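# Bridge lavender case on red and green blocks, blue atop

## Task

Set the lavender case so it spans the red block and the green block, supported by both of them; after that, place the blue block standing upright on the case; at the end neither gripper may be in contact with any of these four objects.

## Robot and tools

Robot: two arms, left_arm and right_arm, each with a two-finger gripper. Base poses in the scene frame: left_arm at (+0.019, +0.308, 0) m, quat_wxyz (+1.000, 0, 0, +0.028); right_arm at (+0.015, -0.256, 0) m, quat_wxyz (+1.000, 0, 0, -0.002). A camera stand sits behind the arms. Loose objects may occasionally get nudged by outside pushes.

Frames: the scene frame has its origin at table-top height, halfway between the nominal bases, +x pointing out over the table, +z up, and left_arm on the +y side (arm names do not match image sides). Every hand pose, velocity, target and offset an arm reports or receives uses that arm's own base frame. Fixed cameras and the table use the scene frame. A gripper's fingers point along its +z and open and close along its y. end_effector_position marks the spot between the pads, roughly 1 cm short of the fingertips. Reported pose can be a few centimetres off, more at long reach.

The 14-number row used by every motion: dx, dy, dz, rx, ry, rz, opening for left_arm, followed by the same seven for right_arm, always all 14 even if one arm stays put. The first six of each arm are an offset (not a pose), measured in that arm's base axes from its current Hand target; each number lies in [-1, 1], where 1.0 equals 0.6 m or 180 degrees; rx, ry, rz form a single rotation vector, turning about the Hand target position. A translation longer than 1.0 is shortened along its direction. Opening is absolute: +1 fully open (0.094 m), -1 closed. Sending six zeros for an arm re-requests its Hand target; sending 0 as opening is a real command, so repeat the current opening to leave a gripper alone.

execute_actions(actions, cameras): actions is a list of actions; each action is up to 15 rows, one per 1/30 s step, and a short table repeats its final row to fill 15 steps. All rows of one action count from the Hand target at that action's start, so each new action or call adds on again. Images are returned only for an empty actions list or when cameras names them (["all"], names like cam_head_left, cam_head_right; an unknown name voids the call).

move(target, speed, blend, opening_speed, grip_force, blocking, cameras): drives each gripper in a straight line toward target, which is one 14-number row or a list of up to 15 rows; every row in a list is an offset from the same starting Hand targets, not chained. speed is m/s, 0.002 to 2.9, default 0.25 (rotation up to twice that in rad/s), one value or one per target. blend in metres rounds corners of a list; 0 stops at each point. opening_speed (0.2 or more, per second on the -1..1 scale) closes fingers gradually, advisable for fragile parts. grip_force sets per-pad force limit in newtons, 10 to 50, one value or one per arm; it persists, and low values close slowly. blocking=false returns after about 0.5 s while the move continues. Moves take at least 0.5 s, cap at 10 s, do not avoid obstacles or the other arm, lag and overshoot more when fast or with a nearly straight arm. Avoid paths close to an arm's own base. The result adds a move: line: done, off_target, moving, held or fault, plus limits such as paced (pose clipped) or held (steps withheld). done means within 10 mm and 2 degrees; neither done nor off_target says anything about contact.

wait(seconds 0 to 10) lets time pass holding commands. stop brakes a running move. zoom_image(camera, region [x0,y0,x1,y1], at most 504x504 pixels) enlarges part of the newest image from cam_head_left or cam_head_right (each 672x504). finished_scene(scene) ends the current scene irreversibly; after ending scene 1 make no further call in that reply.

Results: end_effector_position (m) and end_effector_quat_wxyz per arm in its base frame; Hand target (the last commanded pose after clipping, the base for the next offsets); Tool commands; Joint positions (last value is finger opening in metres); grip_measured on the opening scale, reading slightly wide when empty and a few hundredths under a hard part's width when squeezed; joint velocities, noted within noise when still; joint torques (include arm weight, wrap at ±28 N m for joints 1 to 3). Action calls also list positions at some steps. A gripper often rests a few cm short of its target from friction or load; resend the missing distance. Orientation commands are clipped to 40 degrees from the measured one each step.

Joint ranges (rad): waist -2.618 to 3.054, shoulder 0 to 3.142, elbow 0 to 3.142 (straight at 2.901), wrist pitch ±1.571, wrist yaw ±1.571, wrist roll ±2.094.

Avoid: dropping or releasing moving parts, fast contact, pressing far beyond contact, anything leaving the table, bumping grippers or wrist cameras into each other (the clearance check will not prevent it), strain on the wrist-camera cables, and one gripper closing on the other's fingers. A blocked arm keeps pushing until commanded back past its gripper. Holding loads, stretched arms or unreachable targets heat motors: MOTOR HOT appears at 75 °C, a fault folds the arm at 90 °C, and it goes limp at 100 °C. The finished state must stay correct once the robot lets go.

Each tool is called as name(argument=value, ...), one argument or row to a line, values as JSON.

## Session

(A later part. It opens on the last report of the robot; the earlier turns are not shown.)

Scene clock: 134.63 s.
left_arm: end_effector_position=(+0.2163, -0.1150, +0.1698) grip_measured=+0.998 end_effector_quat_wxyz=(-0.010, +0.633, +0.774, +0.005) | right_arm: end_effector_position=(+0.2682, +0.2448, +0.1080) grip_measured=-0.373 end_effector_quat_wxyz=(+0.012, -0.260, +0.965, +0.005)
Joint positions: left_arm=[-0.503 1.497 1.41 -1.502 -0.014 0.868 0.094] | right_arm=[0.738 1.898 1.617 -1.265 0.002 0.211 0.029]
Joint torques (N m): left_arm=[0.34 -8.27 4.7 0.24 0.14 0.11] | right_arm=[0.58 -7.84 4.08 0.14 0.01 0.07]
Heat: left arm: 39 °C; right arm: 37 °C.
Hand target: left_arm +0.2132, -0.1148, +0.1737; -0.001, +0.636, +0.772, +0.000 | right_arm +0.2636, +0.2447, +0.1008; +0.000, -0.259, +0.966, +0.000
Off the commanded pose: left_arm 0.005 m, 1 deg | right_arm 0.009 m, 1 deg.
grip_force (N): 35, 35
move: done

Still free; continue.

move(
  target=[0,0,0,0,0,0,1,-0.005,0,-0.012,0,0,0,-0.75],
  speed=0.03,
)

move(
  target=[0,0,0,0,0,0,1,0,0,-0.01,0,0,0,-0.75],
  speed=0.03,
  cameras=["all"],
)

zoom_image(
  camera="cam_head_left",
  region=[340, 220, 460, 320],
)

zoom_image(
  camera="cam_head_right",
  region=[340, 220, 460, 320],
)

Scene clock: 138.13 s.
left_arm: end_effector_position=(+0.2163, -0.1150, +0.1698) grip_measured=+0.998 end_effector_quat_wxyz=(-0.010, +0.633, +0.774, +0.005) | right_arm: end_effector_position=(+0.2662, +0.2458, +0.1039) grip_measured=-0.373 end_effector_quat_wxyz=(+0.011, -0.261, +0.965, +0.005)
Joint positions: left_arm=[-0.503 1.497 1.41 -1.502 -0.014 0.868 0.094] | right_arm=[0.743 1.898 1.601 -1.251 0.001 0.215 0.029]
Joint torques (N m): left_arm=[0.4 -8.24 4.71 0.24 0.13 0.09] | right_arm=[0.55 -8.35 2.63 0.32 -0.02 0.05]
Heat: left arm: 38 °C; right arm: 37 °C.
Hand target: left_arm +0.2132, -0.1148, +0.1737; -0.001, +0.636, +0.772, +0.000 | right_arm +0.2606, +0.2446, +0.0935; +0.000, -0.259, +0.966, +0.000
Off the commanded pose: left_arm 0.005 m, 1 deg | right_arm 0.012 m, 1 deg.
grip_force (N): 35, 35
move: off_target (right_arm)

Scene clock: 138.83 s.
left_arm: end_effector_position=(+0.2163, -0.1150, +0.1698) grip_measured=+0.998 end_effector_quat_wxyz=(-0.010, +0.633, +0.774, +0.005) | right_arm: end_effector_position=(+0.2661, +0.2457, +0.1037) grip_measured=-0.373 end_effector_quat_wxyz=(+0.015, -0.261, +0.965, +0.007)
Joint positions: left_arm=[-0.503 1.497 1.41 -1.502 -0.014 0.868 0.094] | right_arm=[0.743 1.888 1.587 -1.237 0.001 0.215 0.029]
Joint torques (N m): left_arm=[0.34 -8.28 4.72 0.24 0.14 0.1] | right_arm=[0.65 -7.42 2.03 0.44 -0.02 0.08]
Heat: left arm: 38 °C; right arm: 37 °C.
Hand target: left_arm +0.2132, -0.1148, +0.1737; -0.001, +0.636, +0.772, +0.000 | right_arm +0.2607, +0.2447, +0.0875; +0.000, -0.259, +0.966, +0.000
Off the commanded pose: left_arm 0.005 m, 1 deg | right_arm 0.017 m, 2 deg.
grip_force (N): 35, 35
move: off_target (right_arm)

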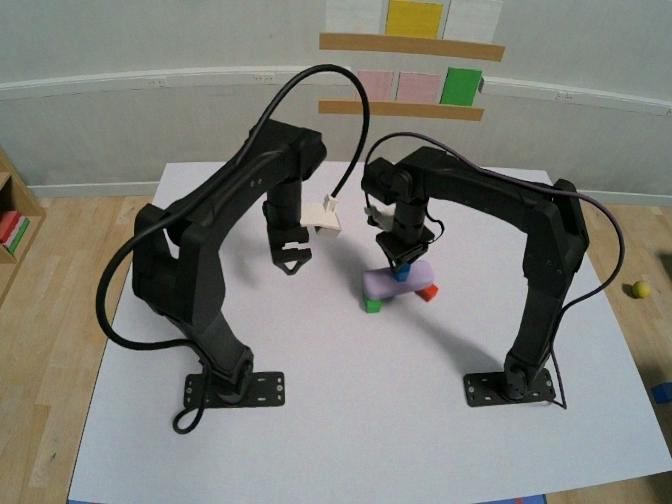

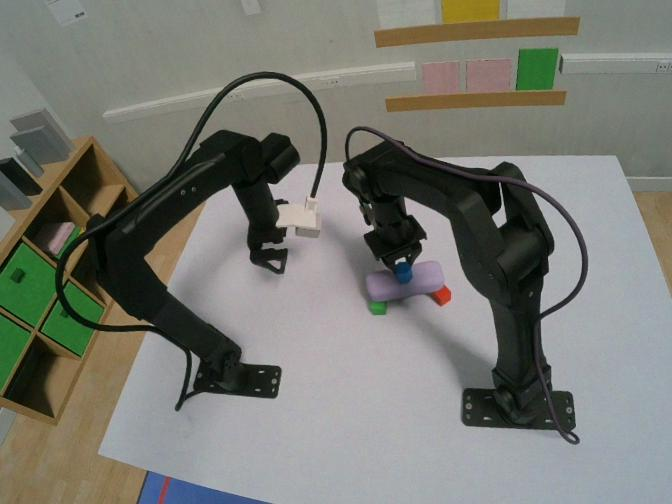

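Scaled by 4.200.

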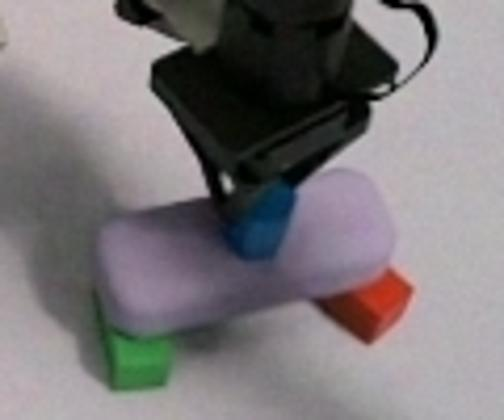

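Scaled by 4.200.

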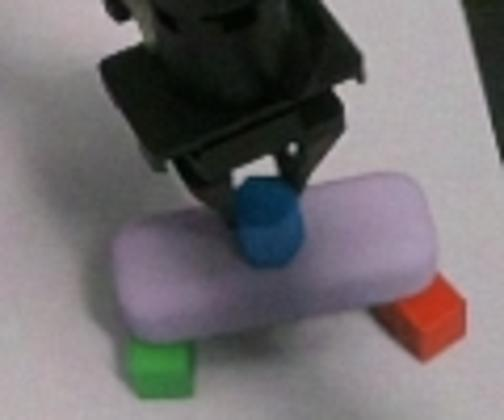

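move(
  target=[
    [0,0,0,0,0,0,1,0.003,0,0.018,0,0,0,-0.75],
    [0,0,0,0,0,0,1,0.003,0,0.018,0,0,0,0.4],
    [0,0,0,0,0,0,1,0.003,0,0.17,0,0,0,0.4],
    [0,0,0,0,0,0,1,0.02,-0.3,0.17,0,0,0,0.4],
  ],
  speed=[0.05,0.05,0.12,0.3],
  blend=[0,0,0.03,0],
  opening_speed=1.5,
  cameras=["all"],
)

zoom_image(
  camera="cam_head_left",
  region=[340, 220, 460, 320],
)

Scene clock: 147.07 s.
left_arm: end_effector_position=(+0.2163, -0.1150, +0.1698) grip_measured=+0.998 end_effector_quat_wxyz=(-0.010, +0.633, +0.774, +0.005) | right_arm: end_effector_position=(+0.2879, +0.0676, +0.1866) grip_measured=+0.399 end_effector_quat_wxyz=(+0.017, -0.254, +0.967, -0.002)
Joint positions: left_arm=[-0.503 1.497 1.41 -1.502 -0.014 0.868 0.094] | right_arm=[0.229 1.651 1.632 -1.517 0.003 -0.285 0.066]
Joint torques (N m): left_arm=[0.35 -8.18 4.74 0.23 0.14 0.11] | right_arm=[0.01 -8.12 4.04 -0.28 0 -0.09]
Heat: left arm: 38 °C; right arm: 37 °C.
Hand target: left_arm +0.2132, -0.1148, +0.1737; -0.001, +0.636, +0.772, +0.000 | right_arm +0.2726, +0.0647, +0.1895; +0.000, -0.259, +0.966, +0.000
Off the commanded pose: left_arm 0.005 m, 1 deg | right_arm 0.016 m, 2 deg.
grip_force (N): 35, 35
move: off_target (right_arm)

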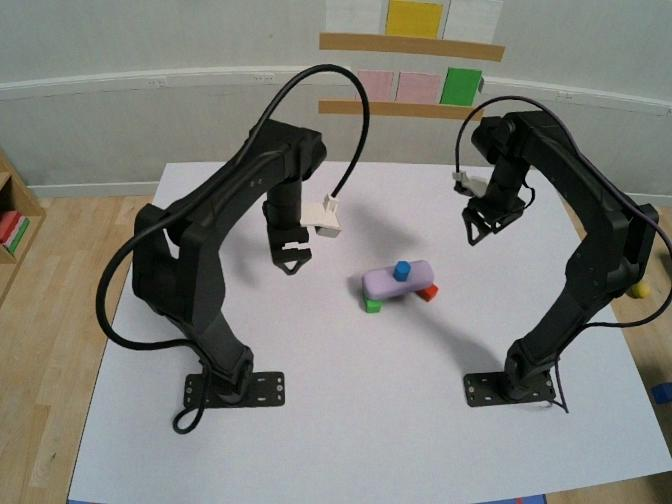

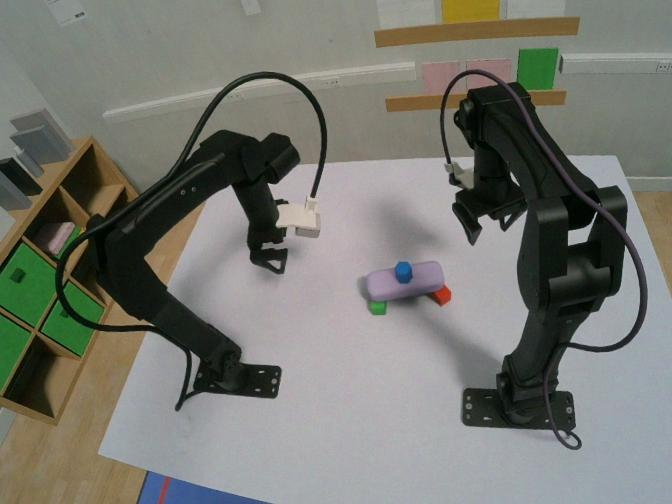

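Scaled by 4.200.

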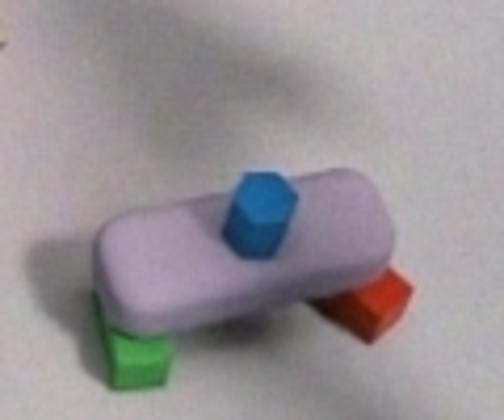

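finished_scene(
  scene=2,
)

The scene is finished: the task was done.


## Next scene

The same job, from a new start.

execute_actions(
  actions=[],
)

zoom_image(
  camera="cam_head_left",
  region=[240, 210, 520, 360],
)

zoom_image(
  camera="cam_head_right",
  region=[240, 210, 520, 360],
)

Scene clock: 0.00 s.
left_arm: end_effector_position=(+0.3942, +0.0044, +0.0978) grip_measured=+1.000 end_effector_quat_wxyz=(+0.559, -0.048, +0.828, -0.004) | right_arm: end_effector_position=(+0.4001, -0.0436, +0.1087) grip_measured=+1.000 end_effector_quat_wxyz=(+0.587, +0.122, +0.789, -0.137)
Joint positions: left_arm=[-0.022 1.478 0.388 0.704 -0.068 -0.092 0.094] | right_arm=[0.084 1.584 0.408 0.867 0.447 0.062 0.094]
Joint velocities: within noise
Joint torques (N m): no reading
Heat: left arm: 36 °C; right arm: 35 °C.
Hand target: left_arm +0.3992, +0.0044, +0.1108; +0.575, -0.048, +0.817, -0.005 | right_arm +0.4017, -0.0444, +0.1145; +0.592, +0.125, +0.784, -0.137
Tool commands: left_gripper/opening=+1.0 right_gripper/opening=+1.0

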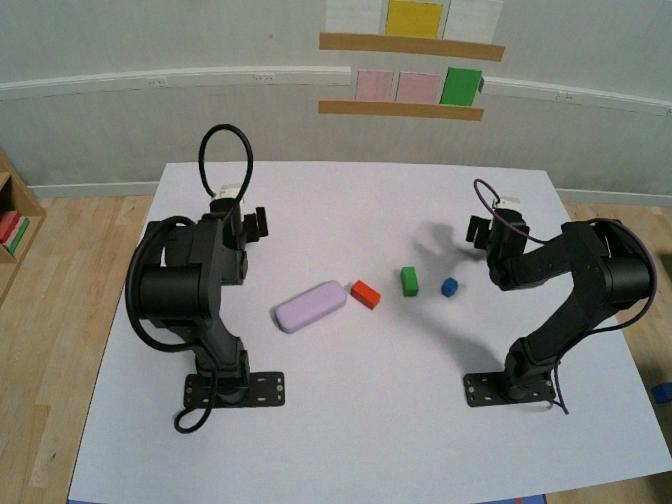

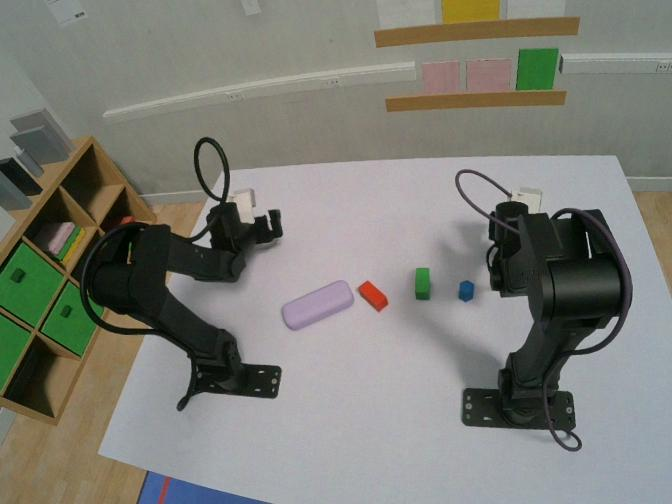

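Scaled by 1.800.

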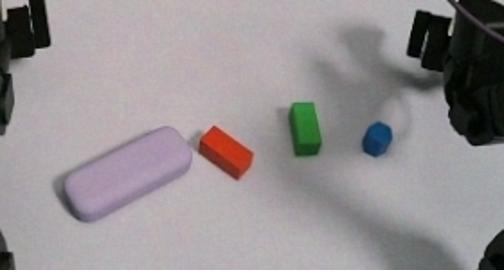

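Scaled by 1.800.

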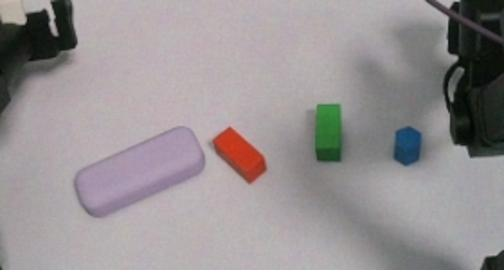

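zoom_image(
  camera="cam_head_left",
  region=[400, 260, 480, 320],
)

zoom_image(
  camera="cam_head_right",
  region=[410, 260, 490, 320],
)

Scaled by 6.300.

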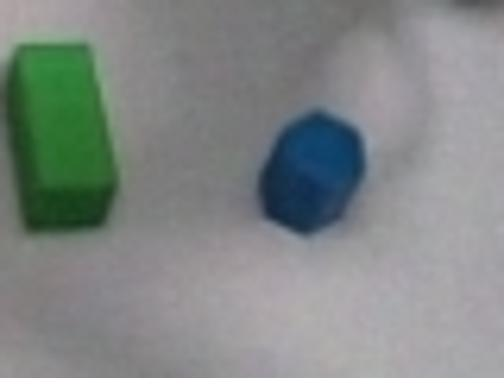

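Scaled by 6.300.

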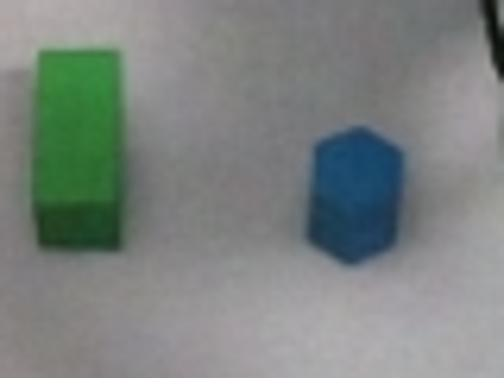

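move(
  target=[-0.375,-0.277,-0.018,0.198,0.357,-0.307,1,-0.219,0.247,-0.024,0.112,0.401,0.062,1],
  speed=0.4,
  grip_force=35,
  cameras=["all"],
)

zoom_image(
  camera="cam_head_left",
  region=[240, 210, 520, 360],
)

zoom_image(
  camera="cam_head_right",
  region=[240, 210, 520, 360],
)

Scene clock: 21.37 s.
left_arm: end_effector_position=(+0.1708, -0.1547, +0.0920) grip_measured=+1.000 end_effector_quat_wxyz=(-0.010, +0.475, +0.880, +0.008) | right_arm: end_effector_position=(+0.2715, +0.1014, +0.0953) grip_measured=+1.000 end_effector_quat_wxyz=(+0.008, +0.042, +0.999, -0.001)
Joint positions: left_arm=[-0.748 1.445 1.053 -1.202 -0.01 0.242 0.094] | right_arm=[0.359 1.634 1.25 -1.172 0.008 0.444 0.094]
Joint velocities: left_arm=[within noise] | right_arm=[0.012 0.002 -0.002 0.154 -0.037 -0.022 0]
Joint torques (N m): left_arm=[-0.44 -5.35 7.99 0.15 0.11 -0.01] | right_arm=[0.39 -6.01 7.12 -0.18 -0.06 0.09]
Heat: left arm: 37 °C; right arm: 35 °C.
Hand target: left_arm +0.1742, -0.1617, +0.1000; +0.000, +0.477, +0.879, +0.000 | right_arm +0.2703, +0.1038, +0.1001; +0.001, +0.045, +0.999, +0.000
Off the commanded pose: left_arm 0.011 m, 1 deg | right_arm 0.006 m, 1 deg.
grip_force (N): 35, 35
move: off_target (left_arm)

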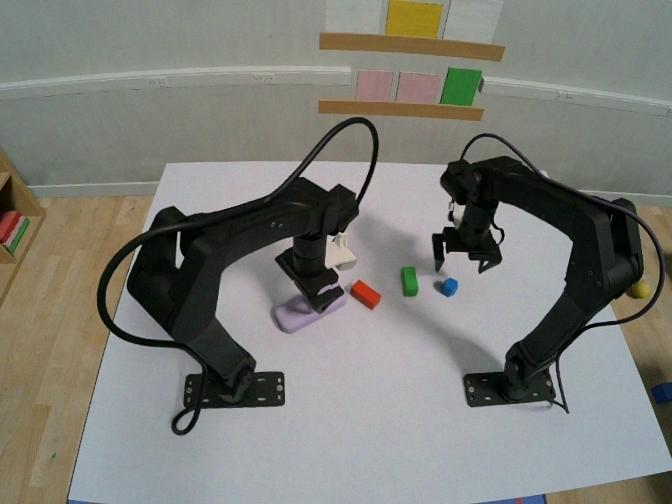

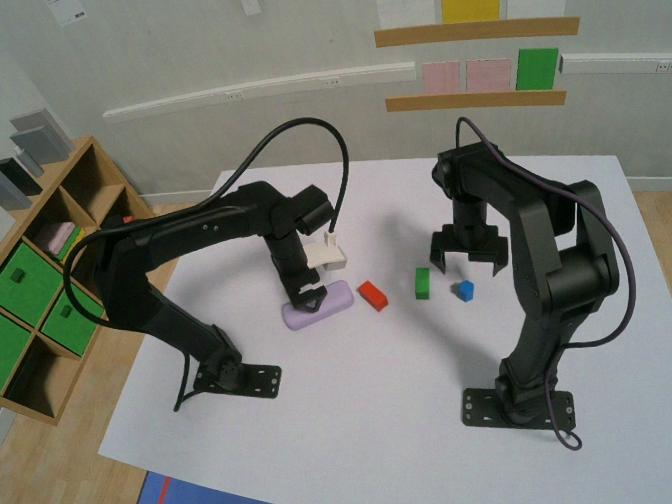

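Scaled by 1.800.

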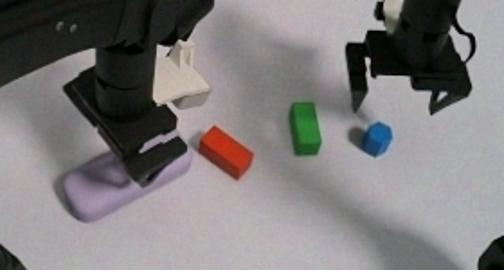

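Scaled by 1.800.

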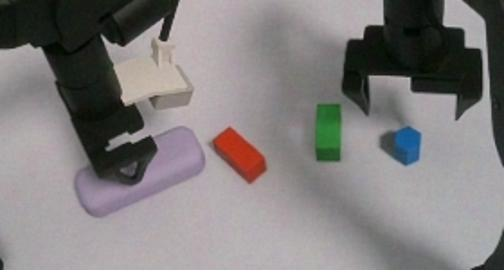

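move(
  target=[
    [0.008,-0.009,-0.03,0,0,0,1,0.007,0.012,-0.02,0,0,0,1],
    [0.008,-0.009,-0.115,0,0,0,1,0.007,0.012,-0.12,0,0,0,1],
    [0.008,-0.009,-0.115,0,0,0,-0.4,0.007,0.012,-0.12,0,0,0,-0.75],
  ],
  speed=0.13,
  blend=[0.01,0,0],
  cameras=["all"],
)

zoom_image(
  camera="cam_head_left",
  region=[240, 210, 520, 360],
)

Scene clock: 39.20 s.
left_arm: end_effector_position=(+0.1780, -0.1615, +0.0320) grip_measured=+0.340 end_effector_quat_wxyz=(-0.007, +0.475, +0.880, +0.007) | right_arm: end_effector_position=(+0.2788, +0.1099, +0.0310) grip_measured=-0.373 end_effector_quat_wxyz=(+0.009, +0.042, +0.999, +0.000)
Joint positions: left_arm=[-0.748 1.545 0.897 -0.94 -0.01 0.242 0.063] | right_arm=[0.376 1.736 1.098 -0.918 0.007 0.461 0.029]
Joint torques (N m): left_arm=[-0.73 -5.91 4.7 0.44 0.1 -0.02] | right_arm=[0.46 -6.83 4.11 0.15 -0.04 0.08]
Heat: left arm: 37 °C; right arm: 35 °C.
Hand target: left_arm +0.1789, -0.1671, +0.0310; +0.000, +0.477, +0.879, +0.000 | right_arm +0.2745, +0.1110, +0.0281; +0.001, +0.045, +0.999, +0.000
Off the commanded pose: left_arm 0.006 m, 1 deg | right_arm 0.005 m, 1 deg.
grip_force (N): 35, 35
move: done; blend cut to 0.0097 m at target 1

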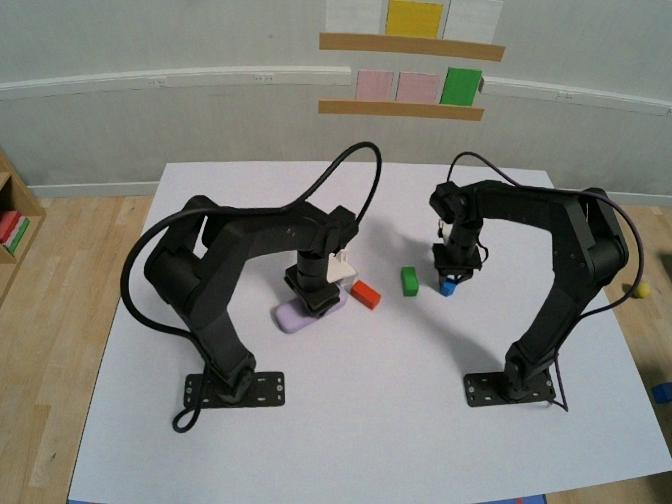

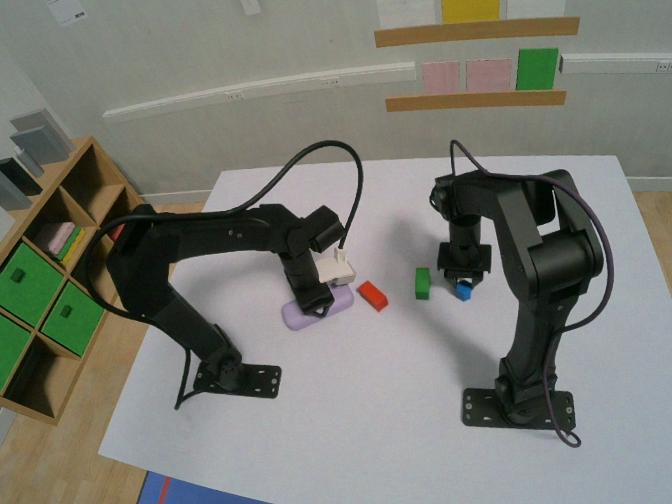

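Scaled by 1.800.

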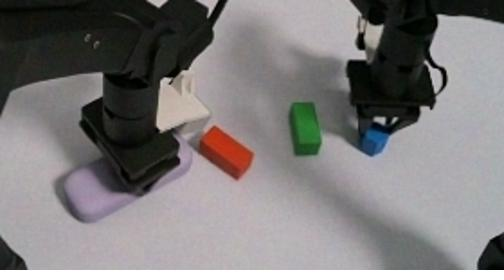

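move(
  target=[
    [0,0,0.148,0,0,0,-0.4,0,-0.08,0.18,0,0,0,-0.75],
    [0.077,-0.275,0.148,0,0,-0.087,-0.4,0,-0.335,0.18,0,0,0,-0.75],
  ],
  speed=0.2,
  blend=[0.03,0],
  cameras=["all"],
)

zoom_image(
  camera="cam_head_left",
  region=[300, 200, 500, 350],
)

zoom_image(
  camera="cam_head_right",
  region=[300, 200, 500, 350],
)

Scene clock: 45.83 s.
left_arm: end_effector_position=(+0.2231, -0.3263, +0.1109) grip_measured=+0.340 end_effector_quat_wxyz=(-0.010, +0.588, +0.809, +0.008) | right_arm: end_effector_position=(+0.2753, -0.0911, +0.1314) grip_measured=-0.374 end_effector_quat_wxyz=(+0.007, +0.050, +0.999, -0.004)
Joint positions: left_arm=[-0.977 2.084 1.894 -1.405 -0.007 0.28 0.063] | right_arm=[-0.321 1.624 1.383 -1.314 0.004 -0.222 0.029]
Joint torques (N m): left_arm=[-0.2 -12 8.24 0.14 0.09 0.08] | right_arm=[0.03 -6.09 6.95 -0.17 -0.04 -0.1]
Heat: left arm: 37 °C; right arm: 35 °C.
Hand target: left_arm +0.2251, -0.3321, +0.1199; +0.000, +0.593, +0.805, +0.000 | right_arm +0.2745, -0.0901, +0.1361; +0.001, +0.045, +0.999, +0.000
Off the commanded pose: left_arm 0.011 m, 2 deg | right_arm 0.005 m, 1 deg.
grip_force (N): 35, 35
move: off_target (left_arm)

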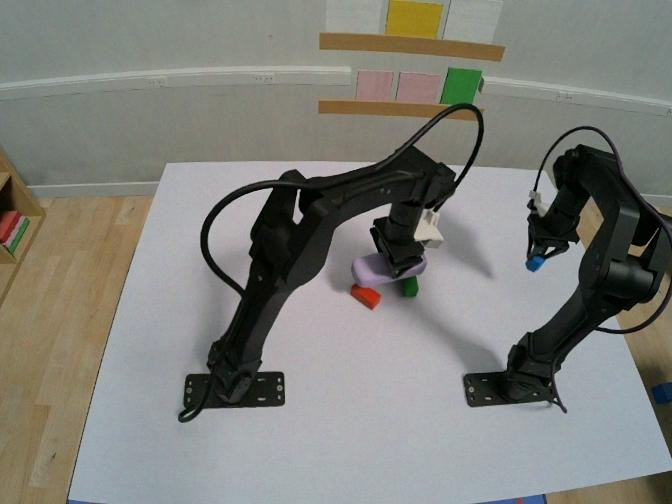

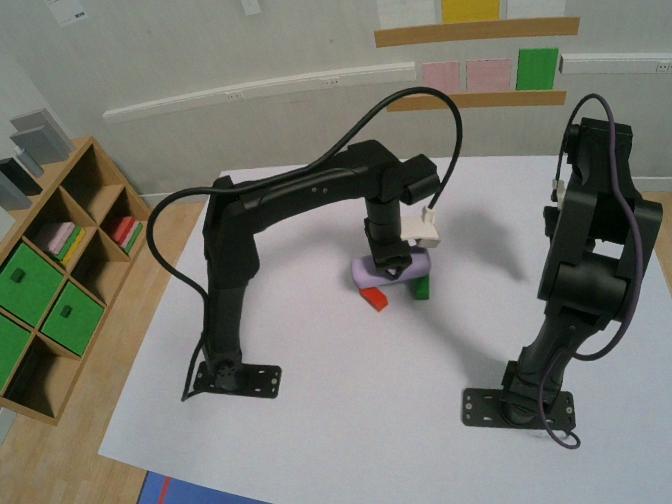

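Scaled by 2.520.

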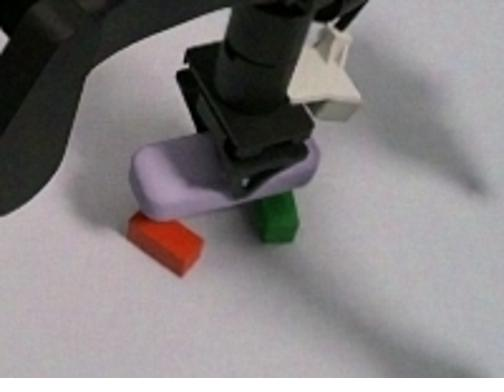

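Scaled by 2.520.

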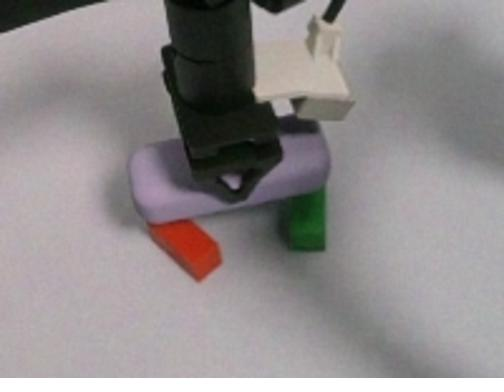

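move(
  target=[
    [-0.013,-0.002,-0.075,0,0,0.028,-0.4,0,0,0,0,0,0,-0.75],
    [-0.013,-0.002,-0.086,0,0,0.028,-0.4,0,0,0,0,0,0,-0.75],
  ],
  speed=[0.12,0.03],
  cameras=["all"],
)

zoom_image(
  camera="cam_head_left",
  region=[300, 200, 500, 350],
)

zoom_image(
  camera="cam_head_right",
  region=[300, 200, 500, 350],
)

Scene clock: 52.80 s.
left_arm: end_effector_position=(+0.2171, -0.3273, +0.0667) grip_measured=+0.337 end_effector_quat_wxyz=(-0.011, +0.558, +0.829, +0.009) | right_arm: end_effector_position=(+0.2753, -0.0911, +0.1314) grip_measured=-0.374 end_effector_quat_wxyz=(+0.007, +0.049, +0.999, -0.004)
Joint positions: left_arm=[-0.991 2.084 1.719 -1.233 -0.007 0.194 0.063] | right_arm=[-0.321 1.624 1.383 -1.314 0.004 -0.222 0.029]
Joint torques (N m): left_arm=[-0.47 -12.6 4.75 0.46 0.1 -0.09] | right_arm=[0.02 -5.86 7.02 -0.21 -0.05 -0.13]
Heat: left arm: 37 °C; right arm: 35 °C.
Hand target: left_arm +0.2173, -0.3334, +0.0682; +0.000, +0.557, +0.831, +0.000 | right_arm +0.2745, -0.0901, +0.1361; +0.001, +0.045, +0.999, +0.000
Off the commanded pose: left_arm 0.006 m, 2 deg | right_arm 0.005 m, 1 deg.
grip_force (N): 35, 35
move: done

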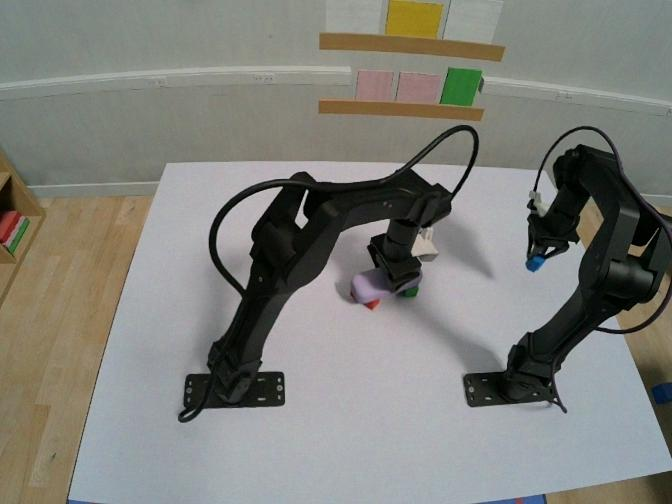

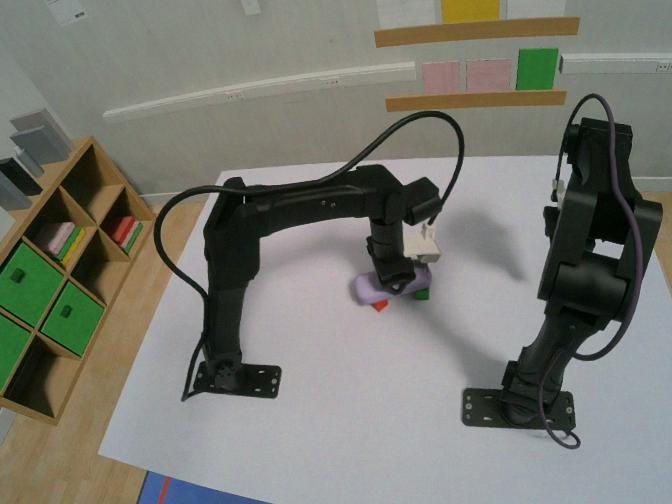

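Scaled by 2.520.

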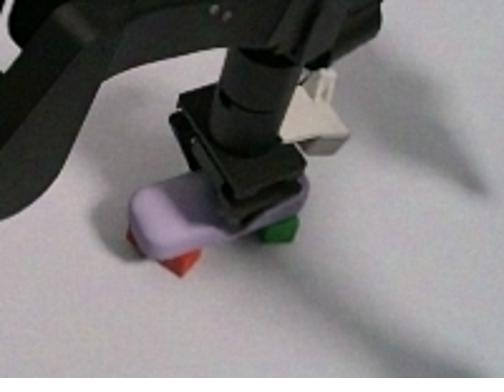

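Scaled by 2.520.

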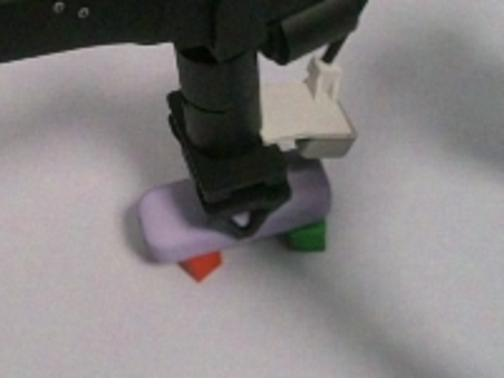

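move(
  target=[0,-0.003,-0.02,0,0,0,-0.4,0,0,0,0,0,0,-0.75],
  speed=0.03,
)

Scene clock: 55.13 s.
left_arm: end_effector_position=(+0.2167, -0.3275, +0.0655) grip_measured=+0.337 end_effector_quat_wxyz=(-0.011, +0.559, +0.829, +0.008) | right_arm: end_effector_position=(+0.2753, -0.0911, +0.1314) grip_measured=-0.374 end_effector_quat_wxyz=(+0.007, +0.049, +0.999, -0.004)
Joint positions: left_arm=[-0.992 2.083 1.712 -1.226 -0.007 0.194 0.063] | right_arm=[-0.321 1.624 1.383 -1.314 0.004 -0.222 0.029]
Joint torques (N m): left_arm=[-0.55 -11.56 3.04 0.78 0.09 -0.12] | right_arm=[-0.17 -5.9 6.99 -0.15 -0.05 -0.1]
Heat: left arm: 37 °C; right arm: 35 °C.
Hand target: left_arm +0.2173, -0.3352, +0.0562; +0.000, +0.557, +0.831, +0.000 | right_arm +0.2745, -0.0901, +0.1361; +0.001, +0.045, +0.999, +0.000
Off the commanded pose: left_arm 0.012 m, 2 deg | right_arm 0.005 m, 1 deg.
grip_force (N): 35, 35
move: off_target (left_arm)

move(
  target=[
    [0,0.003,0.014,0,0,0,-0.4,0,0,0,0,0,0,-0.75],
    [0,0.003,0.014,0,0,0,1,0,0,0,0,0,0,-0.75],
    [0,0.003,0.17,0,0,0,1,0,0,0.033,0,0,0,-0.75],
    [0,0.4,0.2,0,0,0,1,0,0.2,0.033,0,0,0,-0.75],
  ],
  speed=[0.05,0.05,0.12,0.3],
  blend=[0,0,0.03,0],
  cameras=["all"],
)

zoom_image(
  camera="cam_head_left",
  region=[330, 220, 450, 320],
)

Scene clock: 61.33 s.
left_arm: end_effector_position=(+0.2214, -0.0957, +0.1723) grip_measured=+0.998 end_effector_quat_wxyz=(-0.006, +0.554, +0.833, +0.006) | right_arm: end_effector_position=(+0.2844, +0.0303, +0.1509) grip_measured=-0.374 end_effector_quat_wxyz=(+0.008, +0.041, +0.999, +0.001)
Joint positions: left_arm=[-0.422 1.477 1.402 -1.506 -0.013 0.752 0.094] | right_arm=[0.103 1.612 1.447 -1.391 0.001 0.185 0.029]
Joint torques (N m): left_arm=[0.44 -7.8 4.83 0.21 0.15 0.1] | right_arm=[0.16 -8.09 4.6 -0.22 0.01 0.08]
Heat: left arm: 37 °C; right arm: 35 °C.
Hand target: left_arm +0.2173, -0.0952, +0.1763; +0.000, +0.557, +0.831, +0.000 | right_arm +0.2744, +0.0300, +0.1558; +0.001, +0.045, +0.999, +0.000
Off the commanded pose: left_arm 0.006 m, 1 deg | right_arm 0.011 m, 1 deg.
grip_force (N): 35, 35
move: off_target (right_arm)

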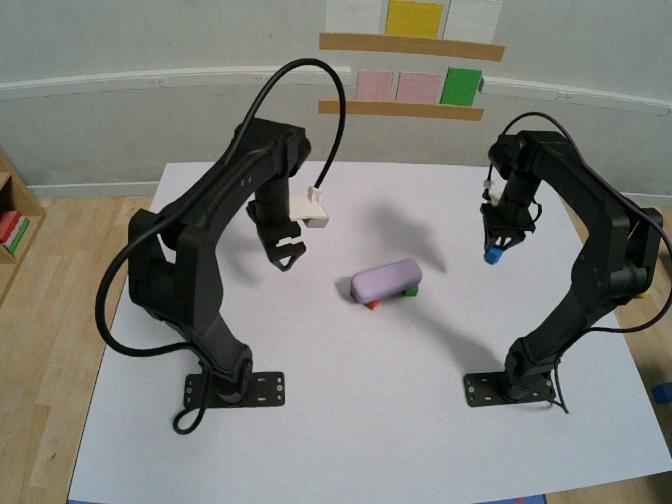

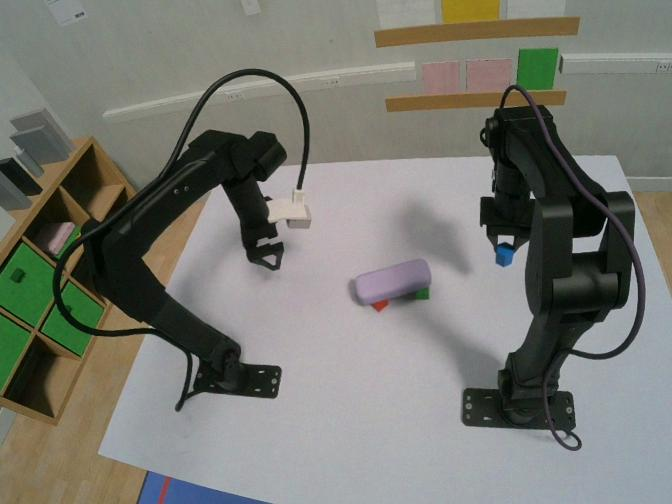

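Scaled by 4.200.

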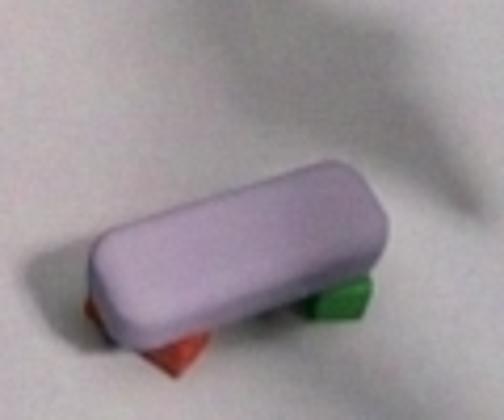

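move(
  target=[0,0,0,0,0,0,1,-0.025,0.415,-0.027,0,0,0,-0.75],
  speed=0.2,
  cameras=["all"],
)

zoom_image(
  camera="cam_head_left",
  region=[330, 220, 450, 320],
)

zoom_image(
  camera="cam_head_right",
  region=[330, 220, 450, 320],
)

Scene clock: 67.27 s.
left_arm: end_effector_position=(+0.2214, -0.0957, +0.1723) grip_measured=+0.998 end_effector_quat_wxyz=(-0.006, +0.554, +0.832, +0.006) | right_arm: end_effector_position=(+0.2599, +0.2819, +0.1361) grip_measured=-0.374 end_effector_quat_wxyz=(+0.006, +0.037, +0.999, +0.007)
Joint positions: left_arm=[-0.422 1.477 1.402 -1.506 -0.013 0.752 0.094] | right_arm=[0.823 1.993 1.861 -1.421 0 0.898 0.029]
Joint torques (N m): left_arm=[0.39 -7.88 4.86 0.19 0.15 0.09] | right_arm=[-0.34 -9.14 6.84 -0.18 0.01 0.05]
Heat: left arm: 37 °C; right arm: 35 °C.
Hand target: left_arm +0.2173, -0.0952, +0.1763; +0.000, +0.557, +0.831, +0.000 | right_arm +0.2596, +0.2789, +0.1397; +0.001, +0.045, +0.999, +0.000
Off the commanded pose: left_arm 0.006 m, 1 deg | right_arm 0.005 m, 1 deg.
grip_force (N): 35, 35
move: done

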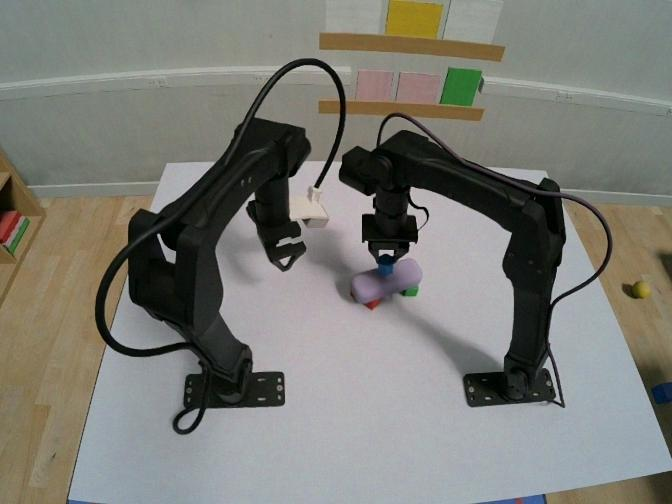

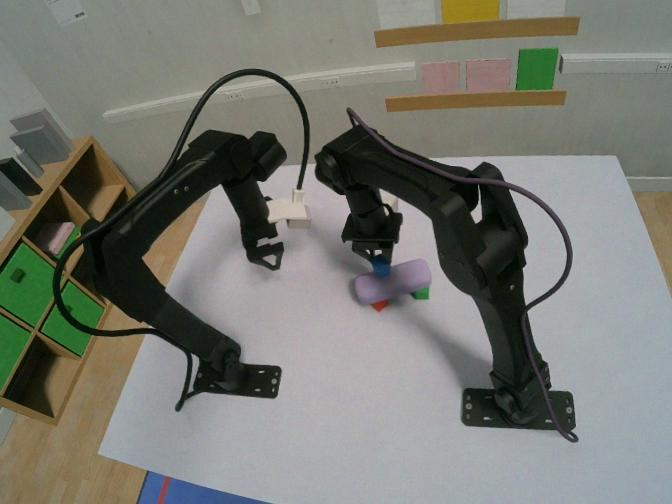

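Scaled by 4.200.

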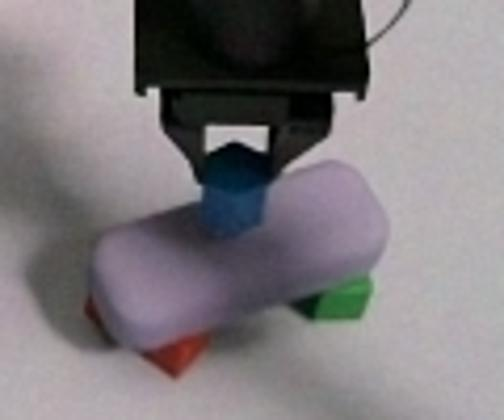

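Scaled by 4.200.

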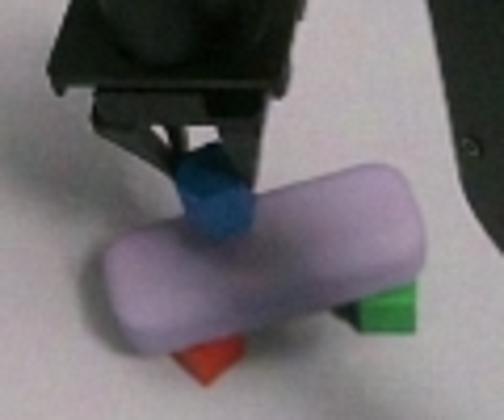

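move(
  target=[
    [0,0,0,0,0,0,1,0.01,-0.018,-0.045,0,0,0,-0.75],
    [0,0,0,0,0,0,1,0.01,-0.018,-0.065,0,0,0,-0.75],
  ],
  speed=[0.08,0.03],
  cameras=["all"],
)

zoom_image(
  camera="cam_head_left",
  region=[330, 220, 450, 320],
)

zoom_image(
  camera="cam_head_right",
  region=[330, 220, 450, 320],
)

Scene clock: 73.53 s.
left_arm: end_effector_position=(+0.2214, -0.0957, +0.1723) grip_measured=+0.998 end_effector_quat_wxyz=(-0.006, +0.554, +0.832, +0.006) | right_arm: end_effector_position=(+0.2664, +0.2712, +0.1035) grip_measured=-0.374 end_effector_quat_wxyz=(+0.001, +0.047, +0.999, +0.001)
Joint positions: left_arm=[-0.422 1.477 1.402 -1.506 -0.013 0.752 0.094] | right_arm=[0.791 1.99 1.727 -1.305 0 0.885 0.029]
Joint torques (N m): left_arm=[0.34 -7.79 4.81 0.21 0.15 0.1] | right_arm=[-0.28 -10.5 3.06 0.29 -0.01 -0.1]
Heat: left arm: 36 °C; right arm: 36 °C.
Hand target: left_arm +0.2173, -0.0952, +0.1763; +0.000, +0.557, +0.831, +0.000 | right_arm +0.2655, +0.2682, +0.1006; +0.001, +0.045, +0.999, +0.000
Off the commanded pose: left_arm 0.006 m, 1 deg | right_arm 0.004 m, 0 deg.
grip_force (N): 35, 35
move: done

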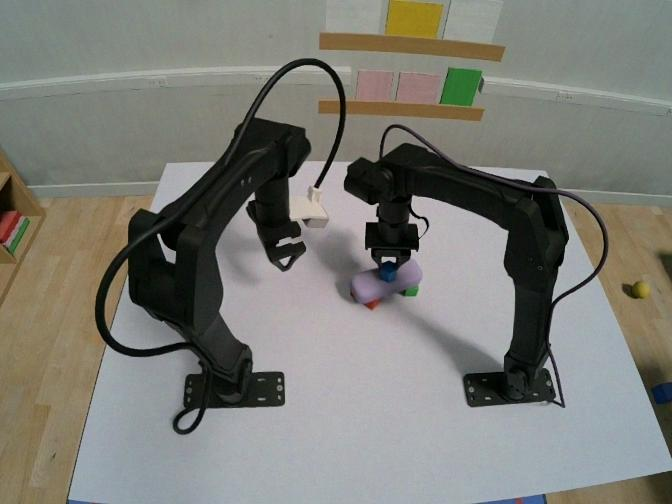

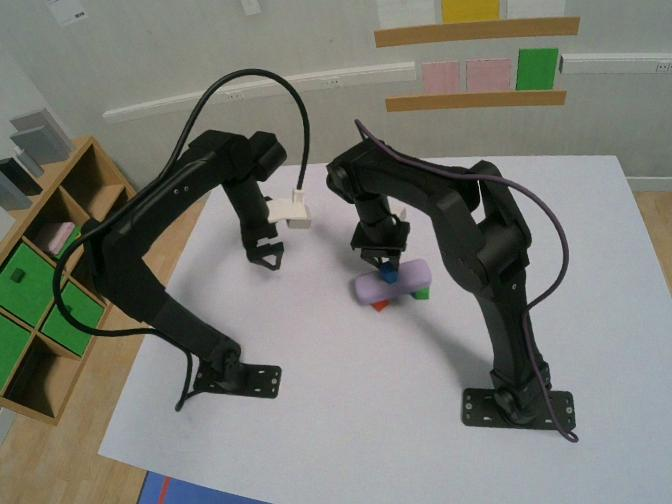

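Scaled by 4.200.

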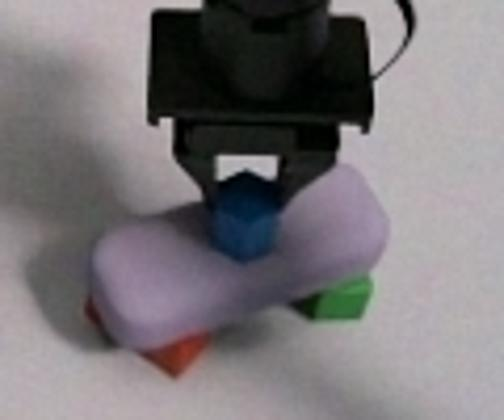

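Scaled by 4.200.

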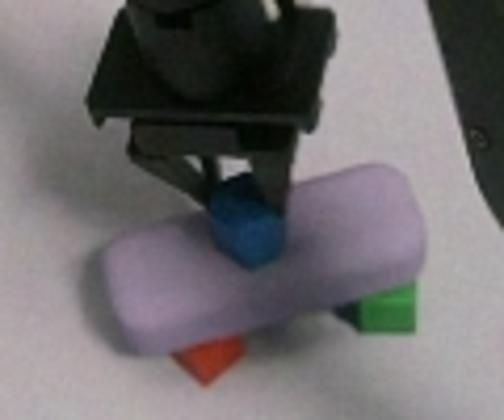

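move(
  target=[
    [0,0,0,0,0,0,1,0,0,-0.012,0,0,0,-0.75],
    [0,0,0,0,0,0,1,0,0,-0.001,0,0,0,-0.75],
  ],
  speed=0.03,
)

Scene clock: 76.03 s.
left_arm: end_effector_position=(+0.2214, -0.0957, +0.1723) grip_measured=+0.998 end_effector_quat_wxyz=(-0.006, +0.554, +0.832, +0.006) | right_arm: end_effector_position=(+0.2662, +0.2710, +0.1034) grip_measured=-0.374 end_effector_quat_wxyz=(+0.005, +0.046, +0.999, +0.006)
Joint positions: left_arm=[-0.422 1.477 1.402 -1.506 -0.013 0.752 0.094] | right_arm=[0.791 1.976 1.707 -1.286 0 0.884 0.029]
Joint torques (N m): left_arm=[0.39 -7.83 4.81 0.17 0.14 0.08] | right_arm=[-0.31 -9.36 4.44 0.16 0.02 -0.08]
Heat: left arm: 36 °C; right arm: 36 °C.
Hand target: left_arm +0.2173, -0.0952, +0.1763; +0.000, +0.557, +0.831, +0.000 | right_arm +0.2655, +0.2681, +0.1001; +0.001, +0.045, +0.999, +0.000
Off the commanded pose: left_arm 0.006 m, 1 deg | right_arm 0.004 m, 1 deg.
grip_force (N): 35, 35
move: done

Seated.

move(
  target=[
    [0,0,0,0,0,0,1,0,0.003,0,0,0,0,0.4],
    [0,0,0.15,0,0,0,1,0,0.003,0.15,0,0,0,0.4],
    [0,0,0,0,0,0,1,0.02,-0.3,0.15,0,0,0,0.4],
  ],
  speed=[0.05,0.12,0.3],
  blend=[0,0.03,0],
  opening_speed=1.5,
  cameras=["all"],
)

zoom_image(
  camera="cam_head_left",
  region=[330, 220, 450, 320],
)

Scene clock: 81.37 s.
left_arm: end_effector_position=(+0.2146, -0.0927, +0.1744) grip_measured=+0.998 end_effector_quat_wxyz=(-0.013, +0.555, +0.832, +0.004) | right_arm: end_effector_position=(+0.2937, +0.0923, +0.1867) grip_measured=+0.399 end_effector_quat_wxyz=(+0.019, +0.050, +0.999, +0.006)
Joint positions: left_arm=[-0.422 1.463 1.397 -1.529 -0.013 0.755 0.094] | right_arm=[0.302 1.694 1.679 -1.517 0.002 0.403 0.066]
Joint torques (N m): left_arm=[0.42 -6.38 5.18 0.4 0.14 0.07] | right_arm=[0.36 -8.85 3.88 -0.29 -0.01 -0.08]
Heat: left arm: 36 °C; right arm: 36 °C.
Hand target: left_arm +0.2173, -0.0951, +0.1762; +0.000, +0.557, +0.831, +0.000 | right_arm +0.2774, +0.0882, +0.1901; +0.001, +0.045, +0.999, +0.000
Off the commanded pose: left_arm 0.004 m, 2 deg | right_arm 0.017 m, 2 deg.
grip_force (N): 35, 35
move: off_target (right_arm)

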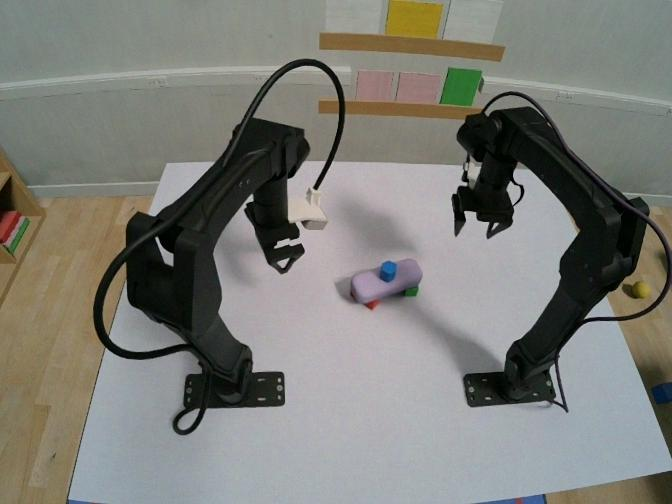

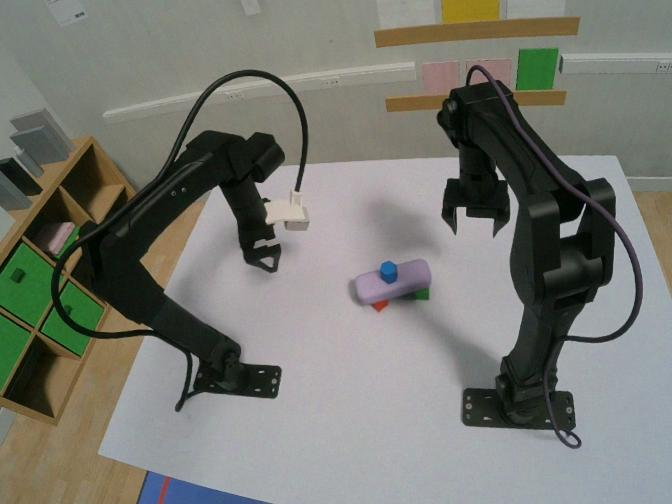

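Scaled by 4.200.

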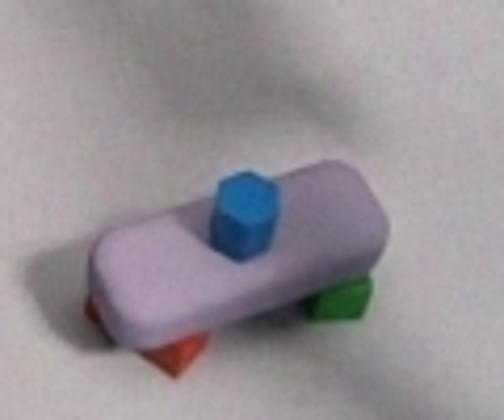

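finished_scene(
  scene=3,
)

The scene is finished: the task was done.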